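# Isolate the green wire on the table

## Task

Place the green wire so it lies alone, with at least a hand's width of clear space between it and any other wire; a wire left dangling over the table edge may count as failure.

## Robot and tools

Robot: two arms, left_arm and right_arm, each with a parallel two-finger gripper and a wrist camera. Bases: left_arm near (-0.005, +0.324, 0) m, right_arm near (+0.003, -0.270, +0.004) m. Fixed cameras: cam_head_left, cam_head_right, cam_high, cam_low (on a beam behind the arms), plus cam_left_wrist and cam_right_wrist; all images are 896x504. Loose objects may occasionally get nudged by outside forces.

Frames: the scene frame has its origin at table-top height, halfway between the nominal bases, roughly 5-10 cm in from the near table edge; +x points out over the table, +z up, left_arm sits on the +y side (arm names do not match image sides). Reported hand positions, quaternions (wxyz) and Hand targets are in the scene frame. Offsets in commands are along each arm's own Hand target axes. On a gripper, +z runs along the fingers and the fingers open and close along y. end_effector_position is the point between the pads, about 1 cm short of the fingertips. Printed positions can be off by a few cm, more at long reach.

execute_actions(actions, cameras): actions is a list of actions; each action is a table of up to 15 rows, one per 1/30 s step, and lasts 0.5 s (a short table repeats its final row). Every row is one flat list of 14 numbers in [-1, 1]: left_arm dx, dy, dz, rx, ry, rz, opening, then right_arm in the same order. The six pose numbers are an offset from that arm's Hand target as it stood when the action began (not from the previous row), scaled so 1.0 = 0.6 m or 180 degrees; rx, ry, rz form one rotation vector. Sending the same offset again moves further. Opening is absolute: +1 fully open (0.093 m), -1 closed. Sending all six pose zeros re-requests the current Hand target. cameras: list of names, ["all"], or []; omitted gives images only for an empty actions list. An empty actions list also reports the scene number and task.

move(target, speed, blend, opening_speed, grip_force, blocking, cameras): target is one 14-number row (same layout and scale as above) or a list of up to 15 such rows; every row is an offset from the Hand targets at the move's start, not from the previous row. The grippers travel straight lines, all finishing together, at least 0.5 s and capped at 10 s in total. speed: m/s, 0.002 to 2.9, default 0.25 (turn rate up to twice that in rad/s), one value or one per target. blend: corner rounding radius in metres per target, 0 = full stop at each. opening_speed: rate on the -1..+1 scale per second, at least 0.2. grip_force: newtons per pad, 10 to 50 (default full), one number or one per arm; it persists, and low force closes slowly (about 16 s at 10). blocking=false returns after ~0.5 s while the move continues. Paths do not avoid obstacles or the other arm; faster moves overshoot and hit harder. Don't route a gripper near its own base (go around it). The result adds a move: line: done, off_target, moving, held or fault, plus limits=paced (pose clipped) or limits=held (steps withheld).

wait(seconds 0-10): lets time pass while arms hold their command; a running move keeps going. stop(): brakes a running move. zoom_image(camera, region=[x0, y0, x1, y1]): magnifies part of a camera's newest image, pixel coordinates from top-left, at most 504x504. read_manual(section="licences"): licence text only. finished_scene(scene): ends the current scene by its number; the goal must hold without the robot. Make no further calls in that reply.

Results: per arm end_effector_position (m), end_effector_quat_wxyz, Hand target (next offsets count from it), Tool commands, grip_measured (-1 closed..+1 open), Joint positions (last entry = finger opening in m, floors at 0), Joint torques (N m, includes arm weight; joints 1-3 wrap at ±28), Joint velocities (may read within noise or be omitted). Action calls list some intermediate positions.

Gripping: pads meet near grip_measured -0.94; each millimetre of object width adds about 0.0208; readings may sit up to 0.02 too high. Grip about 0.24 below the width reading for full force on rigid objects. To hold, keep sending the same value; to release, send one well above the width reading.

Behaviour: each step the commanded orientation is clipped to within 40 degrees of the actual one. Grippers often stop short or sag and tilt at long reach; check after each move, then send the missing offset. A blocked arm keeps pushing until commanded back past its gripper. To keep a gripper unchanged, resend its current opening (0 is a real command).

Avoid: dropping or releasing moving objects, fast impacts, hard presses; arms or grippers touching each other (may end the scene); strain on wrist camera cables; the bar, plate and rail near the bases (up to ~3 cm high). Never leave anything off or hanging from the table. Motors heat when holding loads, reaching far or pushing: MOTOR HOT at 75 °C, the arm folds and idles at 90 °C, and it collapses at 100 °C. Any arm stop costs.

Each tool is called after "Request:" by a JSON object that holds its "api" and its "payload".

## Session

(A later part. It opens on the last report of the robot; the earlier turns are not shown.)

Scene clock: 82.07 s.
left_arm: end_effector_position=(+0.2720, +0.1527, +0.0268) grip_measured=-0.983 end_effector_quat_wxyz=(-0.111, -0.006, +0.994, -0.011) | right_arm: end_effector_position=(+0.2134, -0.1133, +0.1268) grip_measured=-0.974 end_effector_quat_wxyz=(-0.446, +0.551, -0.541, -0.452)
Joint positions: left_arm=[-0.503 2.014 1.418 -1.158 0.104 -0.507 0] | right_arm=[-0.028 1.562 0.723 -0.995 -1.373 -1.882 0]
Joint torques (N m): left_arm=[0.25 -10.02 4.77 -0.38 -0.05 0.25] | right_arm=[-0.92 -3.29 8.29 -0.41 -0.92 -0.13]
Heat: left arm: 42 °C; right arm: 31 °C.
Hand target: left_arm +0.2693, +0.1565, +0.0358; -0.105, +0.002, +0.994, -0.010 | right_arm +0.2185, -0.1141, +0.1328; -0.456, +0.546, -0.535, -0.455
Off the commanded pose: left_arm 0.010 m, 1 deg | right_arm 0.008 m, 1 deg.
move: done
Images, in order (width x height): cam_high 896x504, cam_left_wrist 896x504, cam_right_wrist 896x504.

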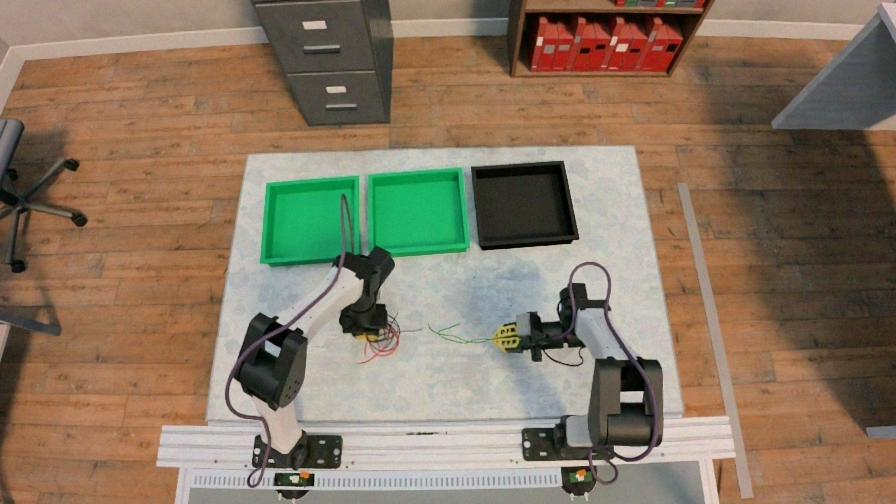

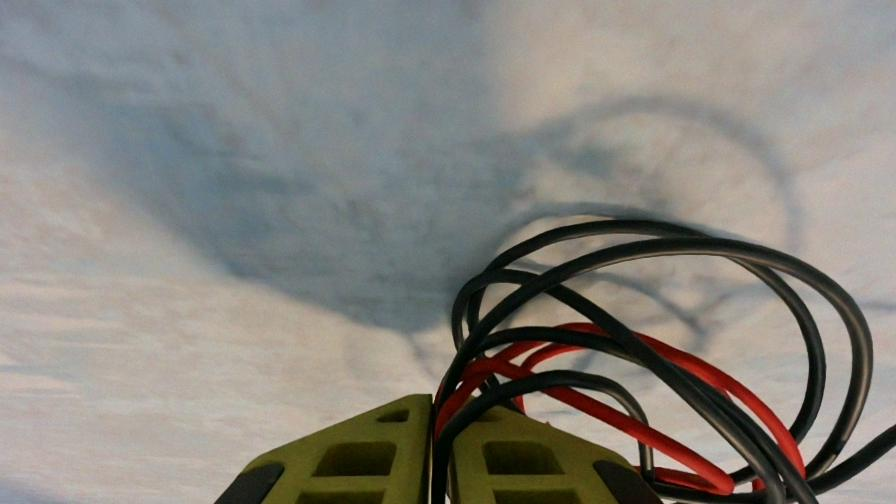

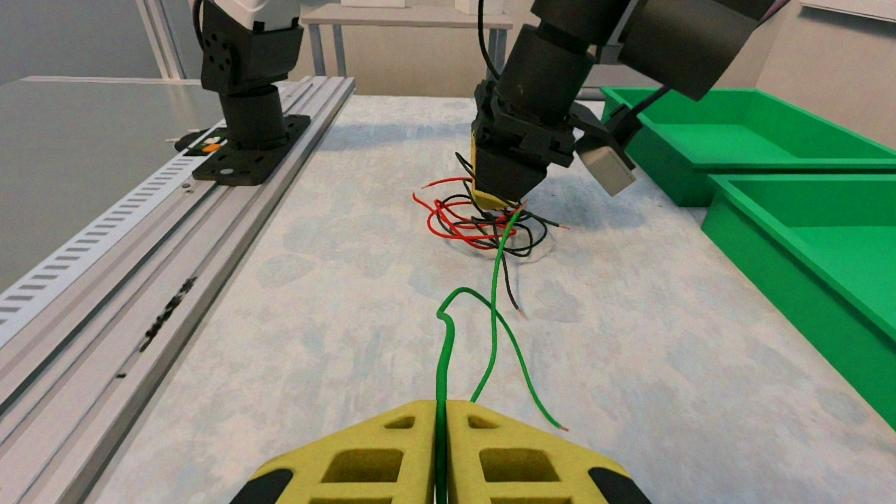

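Request:
{"api": "move", "payload": {"target": [[0,0.1667,0,0,0,0,-1,0.0735,-0.1332,-0.225,0,0.194,0,-1],[-0.0083,0.1667,0.0391,0,0,0,-0.5,0.2067,-0.1313,-0.2298,0,0.333,0,-1]], "speed": 0.3, "blend": [0.02,0], "cameras": ["cam_high", "cam_right_wrist", "cam_head_right", "cam_left_wrist"]}}

Scene clock: 93.47 s.
left_arm: end_effector_position=(+0.2720, +0.2537, +0.0131) grip_measured=-0.501 end_effector_quat_wxyz=(-0.101, -0.003, +0.995, -0.011) | right_arm: end_effector_position=(+0.2946, -0.2710, +0.0244) grip_measured=-0.974 end_effector_quat_wxyz=(-0.113, +0.697, -0.693, -0.143)
Joint positions: left_arm=[-0.224 1.894 1.198 -1.061 0.045 -0.229 0.021] | right_arm=[-0.192 1.786 1.103 -0.972 -0.358 -1.808 0]
Joint torques (N m): left_arm=[0.58 -6.12 4.46 -0.16 0 0.24] | right_arm=[-0.05 -10.33 6.2 0.22 -0.34 0.16]
Heat: left arm: 43 °C; right arm: 31 °C.
Hand target: left_arm +0.2695, +0.2560, +0.0100; -0.105, +0.002, +0.994, -0.010 | right_arm +0.3003, -0.2701, +0.0349; -0.128, +0.701, -0.691, -0.121
Off the commanded pose: left_arm 0.005 m, 1 deg | right_arm 0.012 m, 3 deg.
move: off_target (right_arm)
Images, in order (width x height): cam_head_right 896x504, cam_high 896x504, cam_left_wrist 896x504, cam_right_wrist 896x504.

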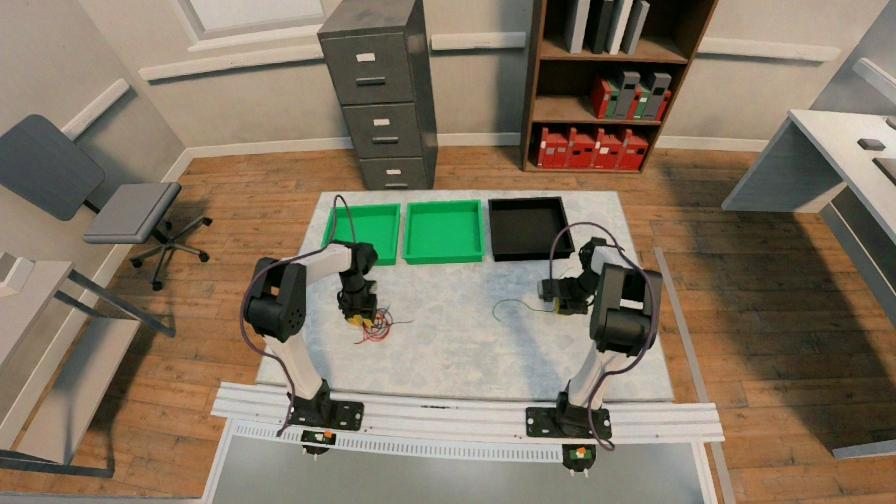

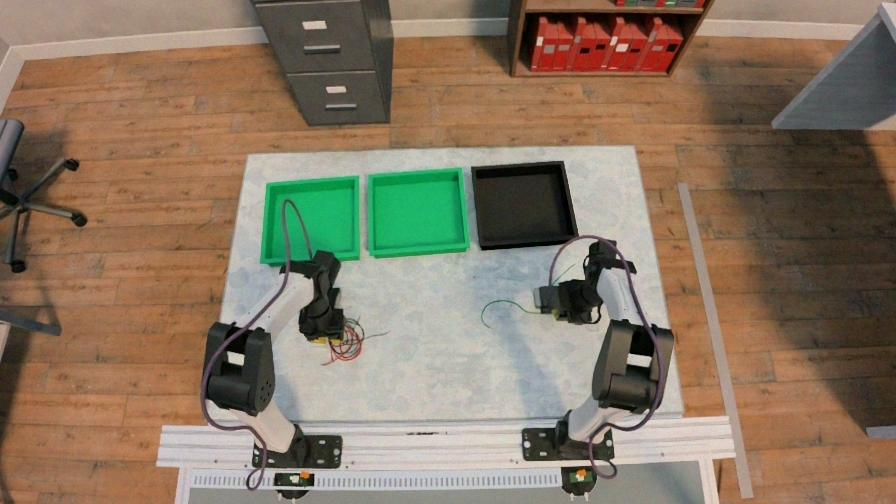

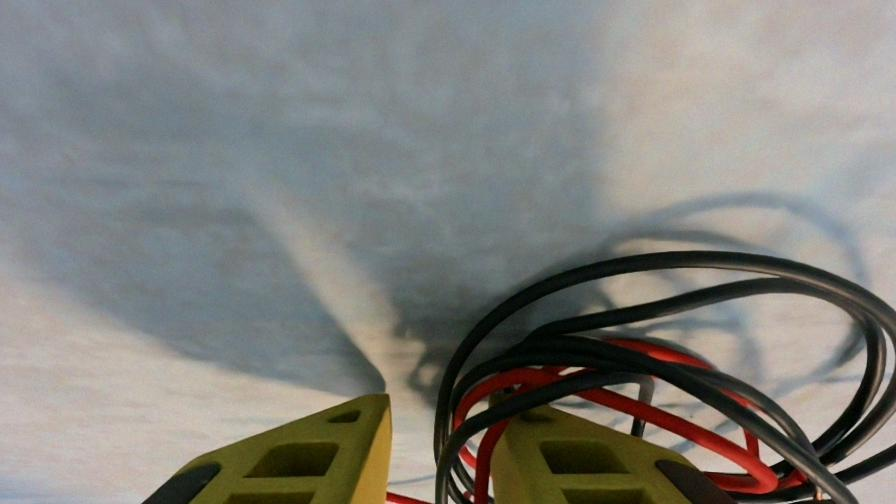

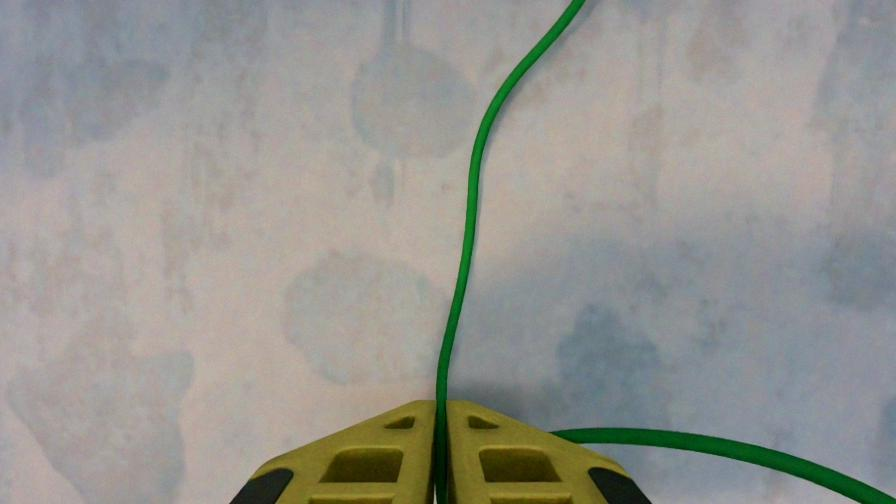

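Request:
{"api": "move", "payload": {"target": [[0,0,-0.1,0,0,0,-0.5,0,0,0.012,0,0,0,-1],[0,0,-0.2,0,0,0,-0.5,0,0,0.012,0,0,0,-0.45],[0,0,-0.21,0,0,0,-0.5,0,0,-0.2,0,0,0,-0.45]], "speed": [0.12, 0.15, 0.15], "cameras": ["cam_high", "cam_right_wrist", "cam_head_right", "cam_left_wrist"]}}

Scene clock: 99.57 s.
left_arm: end_effector_position=(+0.2976, +0.2543, +0.1231) grip_measured=-0.501 end_effector_quat_wxyz=(-0.101, -0.002, +0.995, -0.012) | right_arm: end_effector_position=(+0.3002, -0.3111, +0.1320) grip_measured=-0.452 end_effector_quat_wxyz=(-0.118, +0.695, -0.697, -0.134)
Joint positions: left_arm=[-0.212 1.887 1.642 -1.512 0.045 -0.214 0.021] | right_arm=[-0.32 1.733 1.48 -1.428 -0.346 -1.931 0.024]
Joint torques (N m): left_arm=[0.84 -6.97 9.4 -0.72 -0.03 0.25] | right_arm=[-0.95 -9.2 9.73 -0.33 -0.36 -0.15]
Heat: left arm: 42 °C; right arm: 32 °C.
Hand target: left_arm +0.2958, +0.2584, +0.1331; -0.105, +0.002, +0.994, -0.010 | right_arm +0.2994, -0.3118, +0.1475; -0.128, +0.701, -0.691, -0.121
Off the commanded pose: left_arm 0.011 m, 1 deg | right_arm 0.015 m, 2 deg.
move: off_target (left_arm, right_arm); target 2's new opening was sent with right_arm's hand 0.010 m and 3 deg from that target
Images, in order (width x height): cam_head_right 896x504, cam_high 896x504, cam_left_wrist 896x504, cam_right_wrist 896x504.

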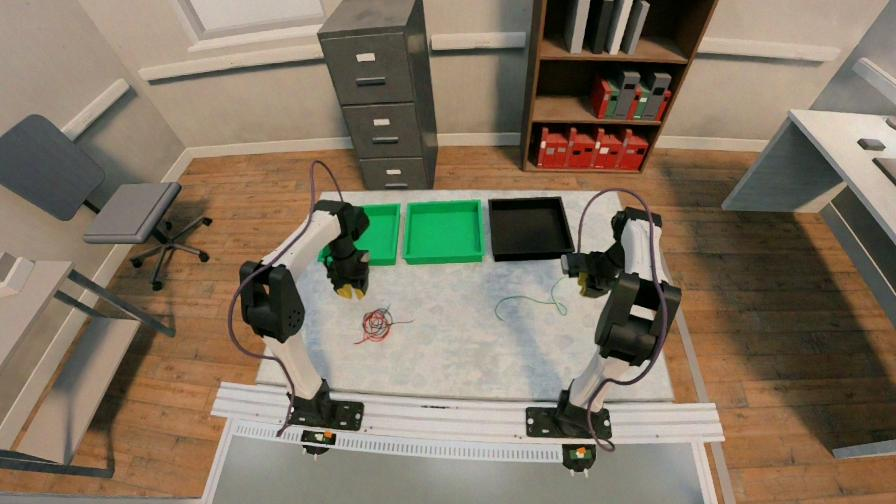

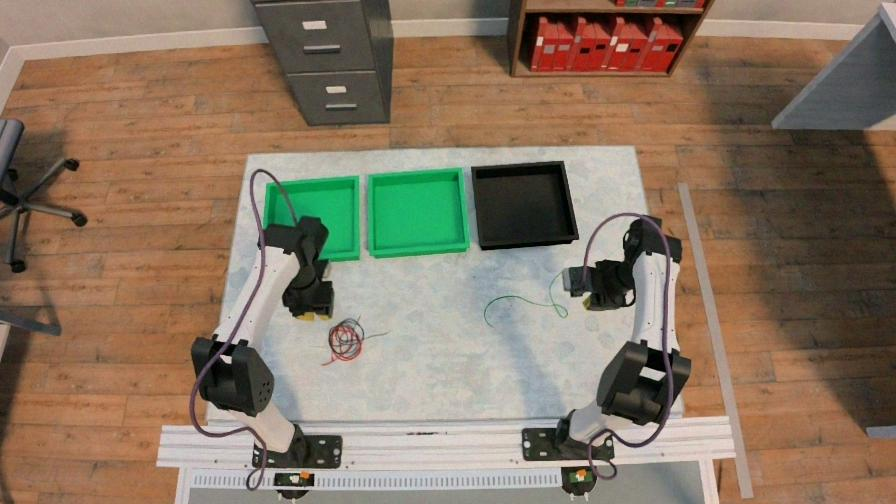

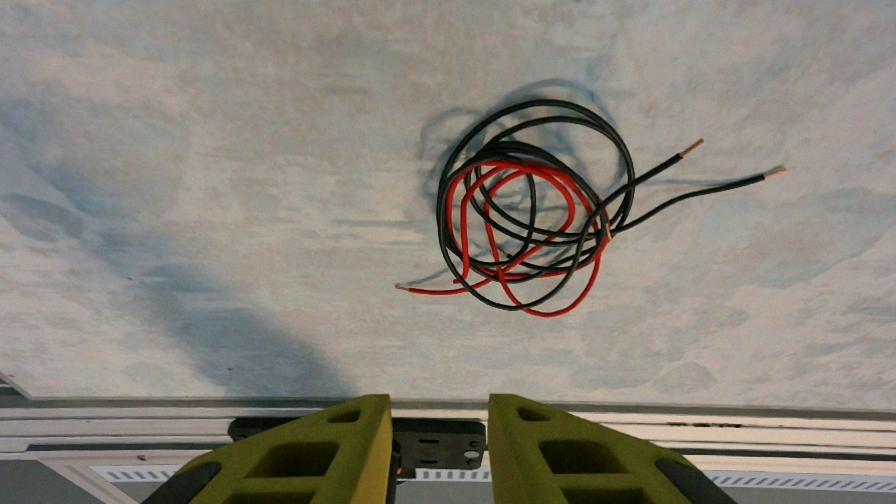

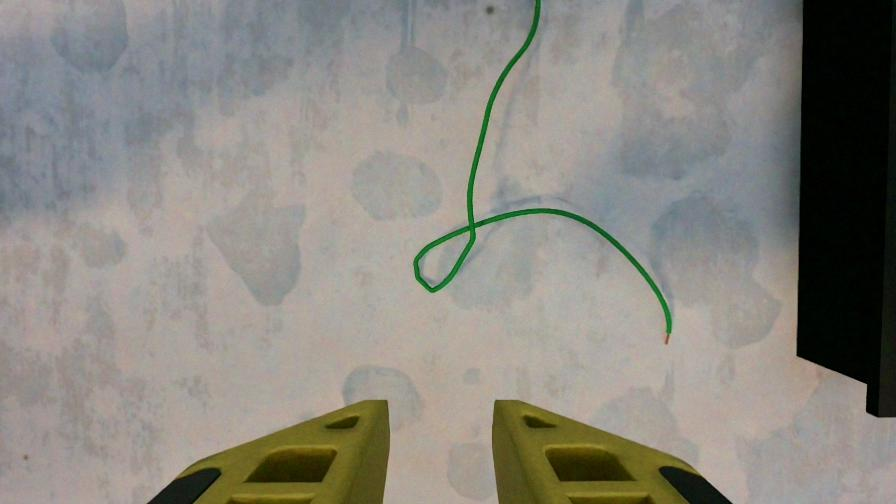

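Request:
{"api": "finished_scene", "payload": {"scene": 2}}

The scene is finished: the task was done.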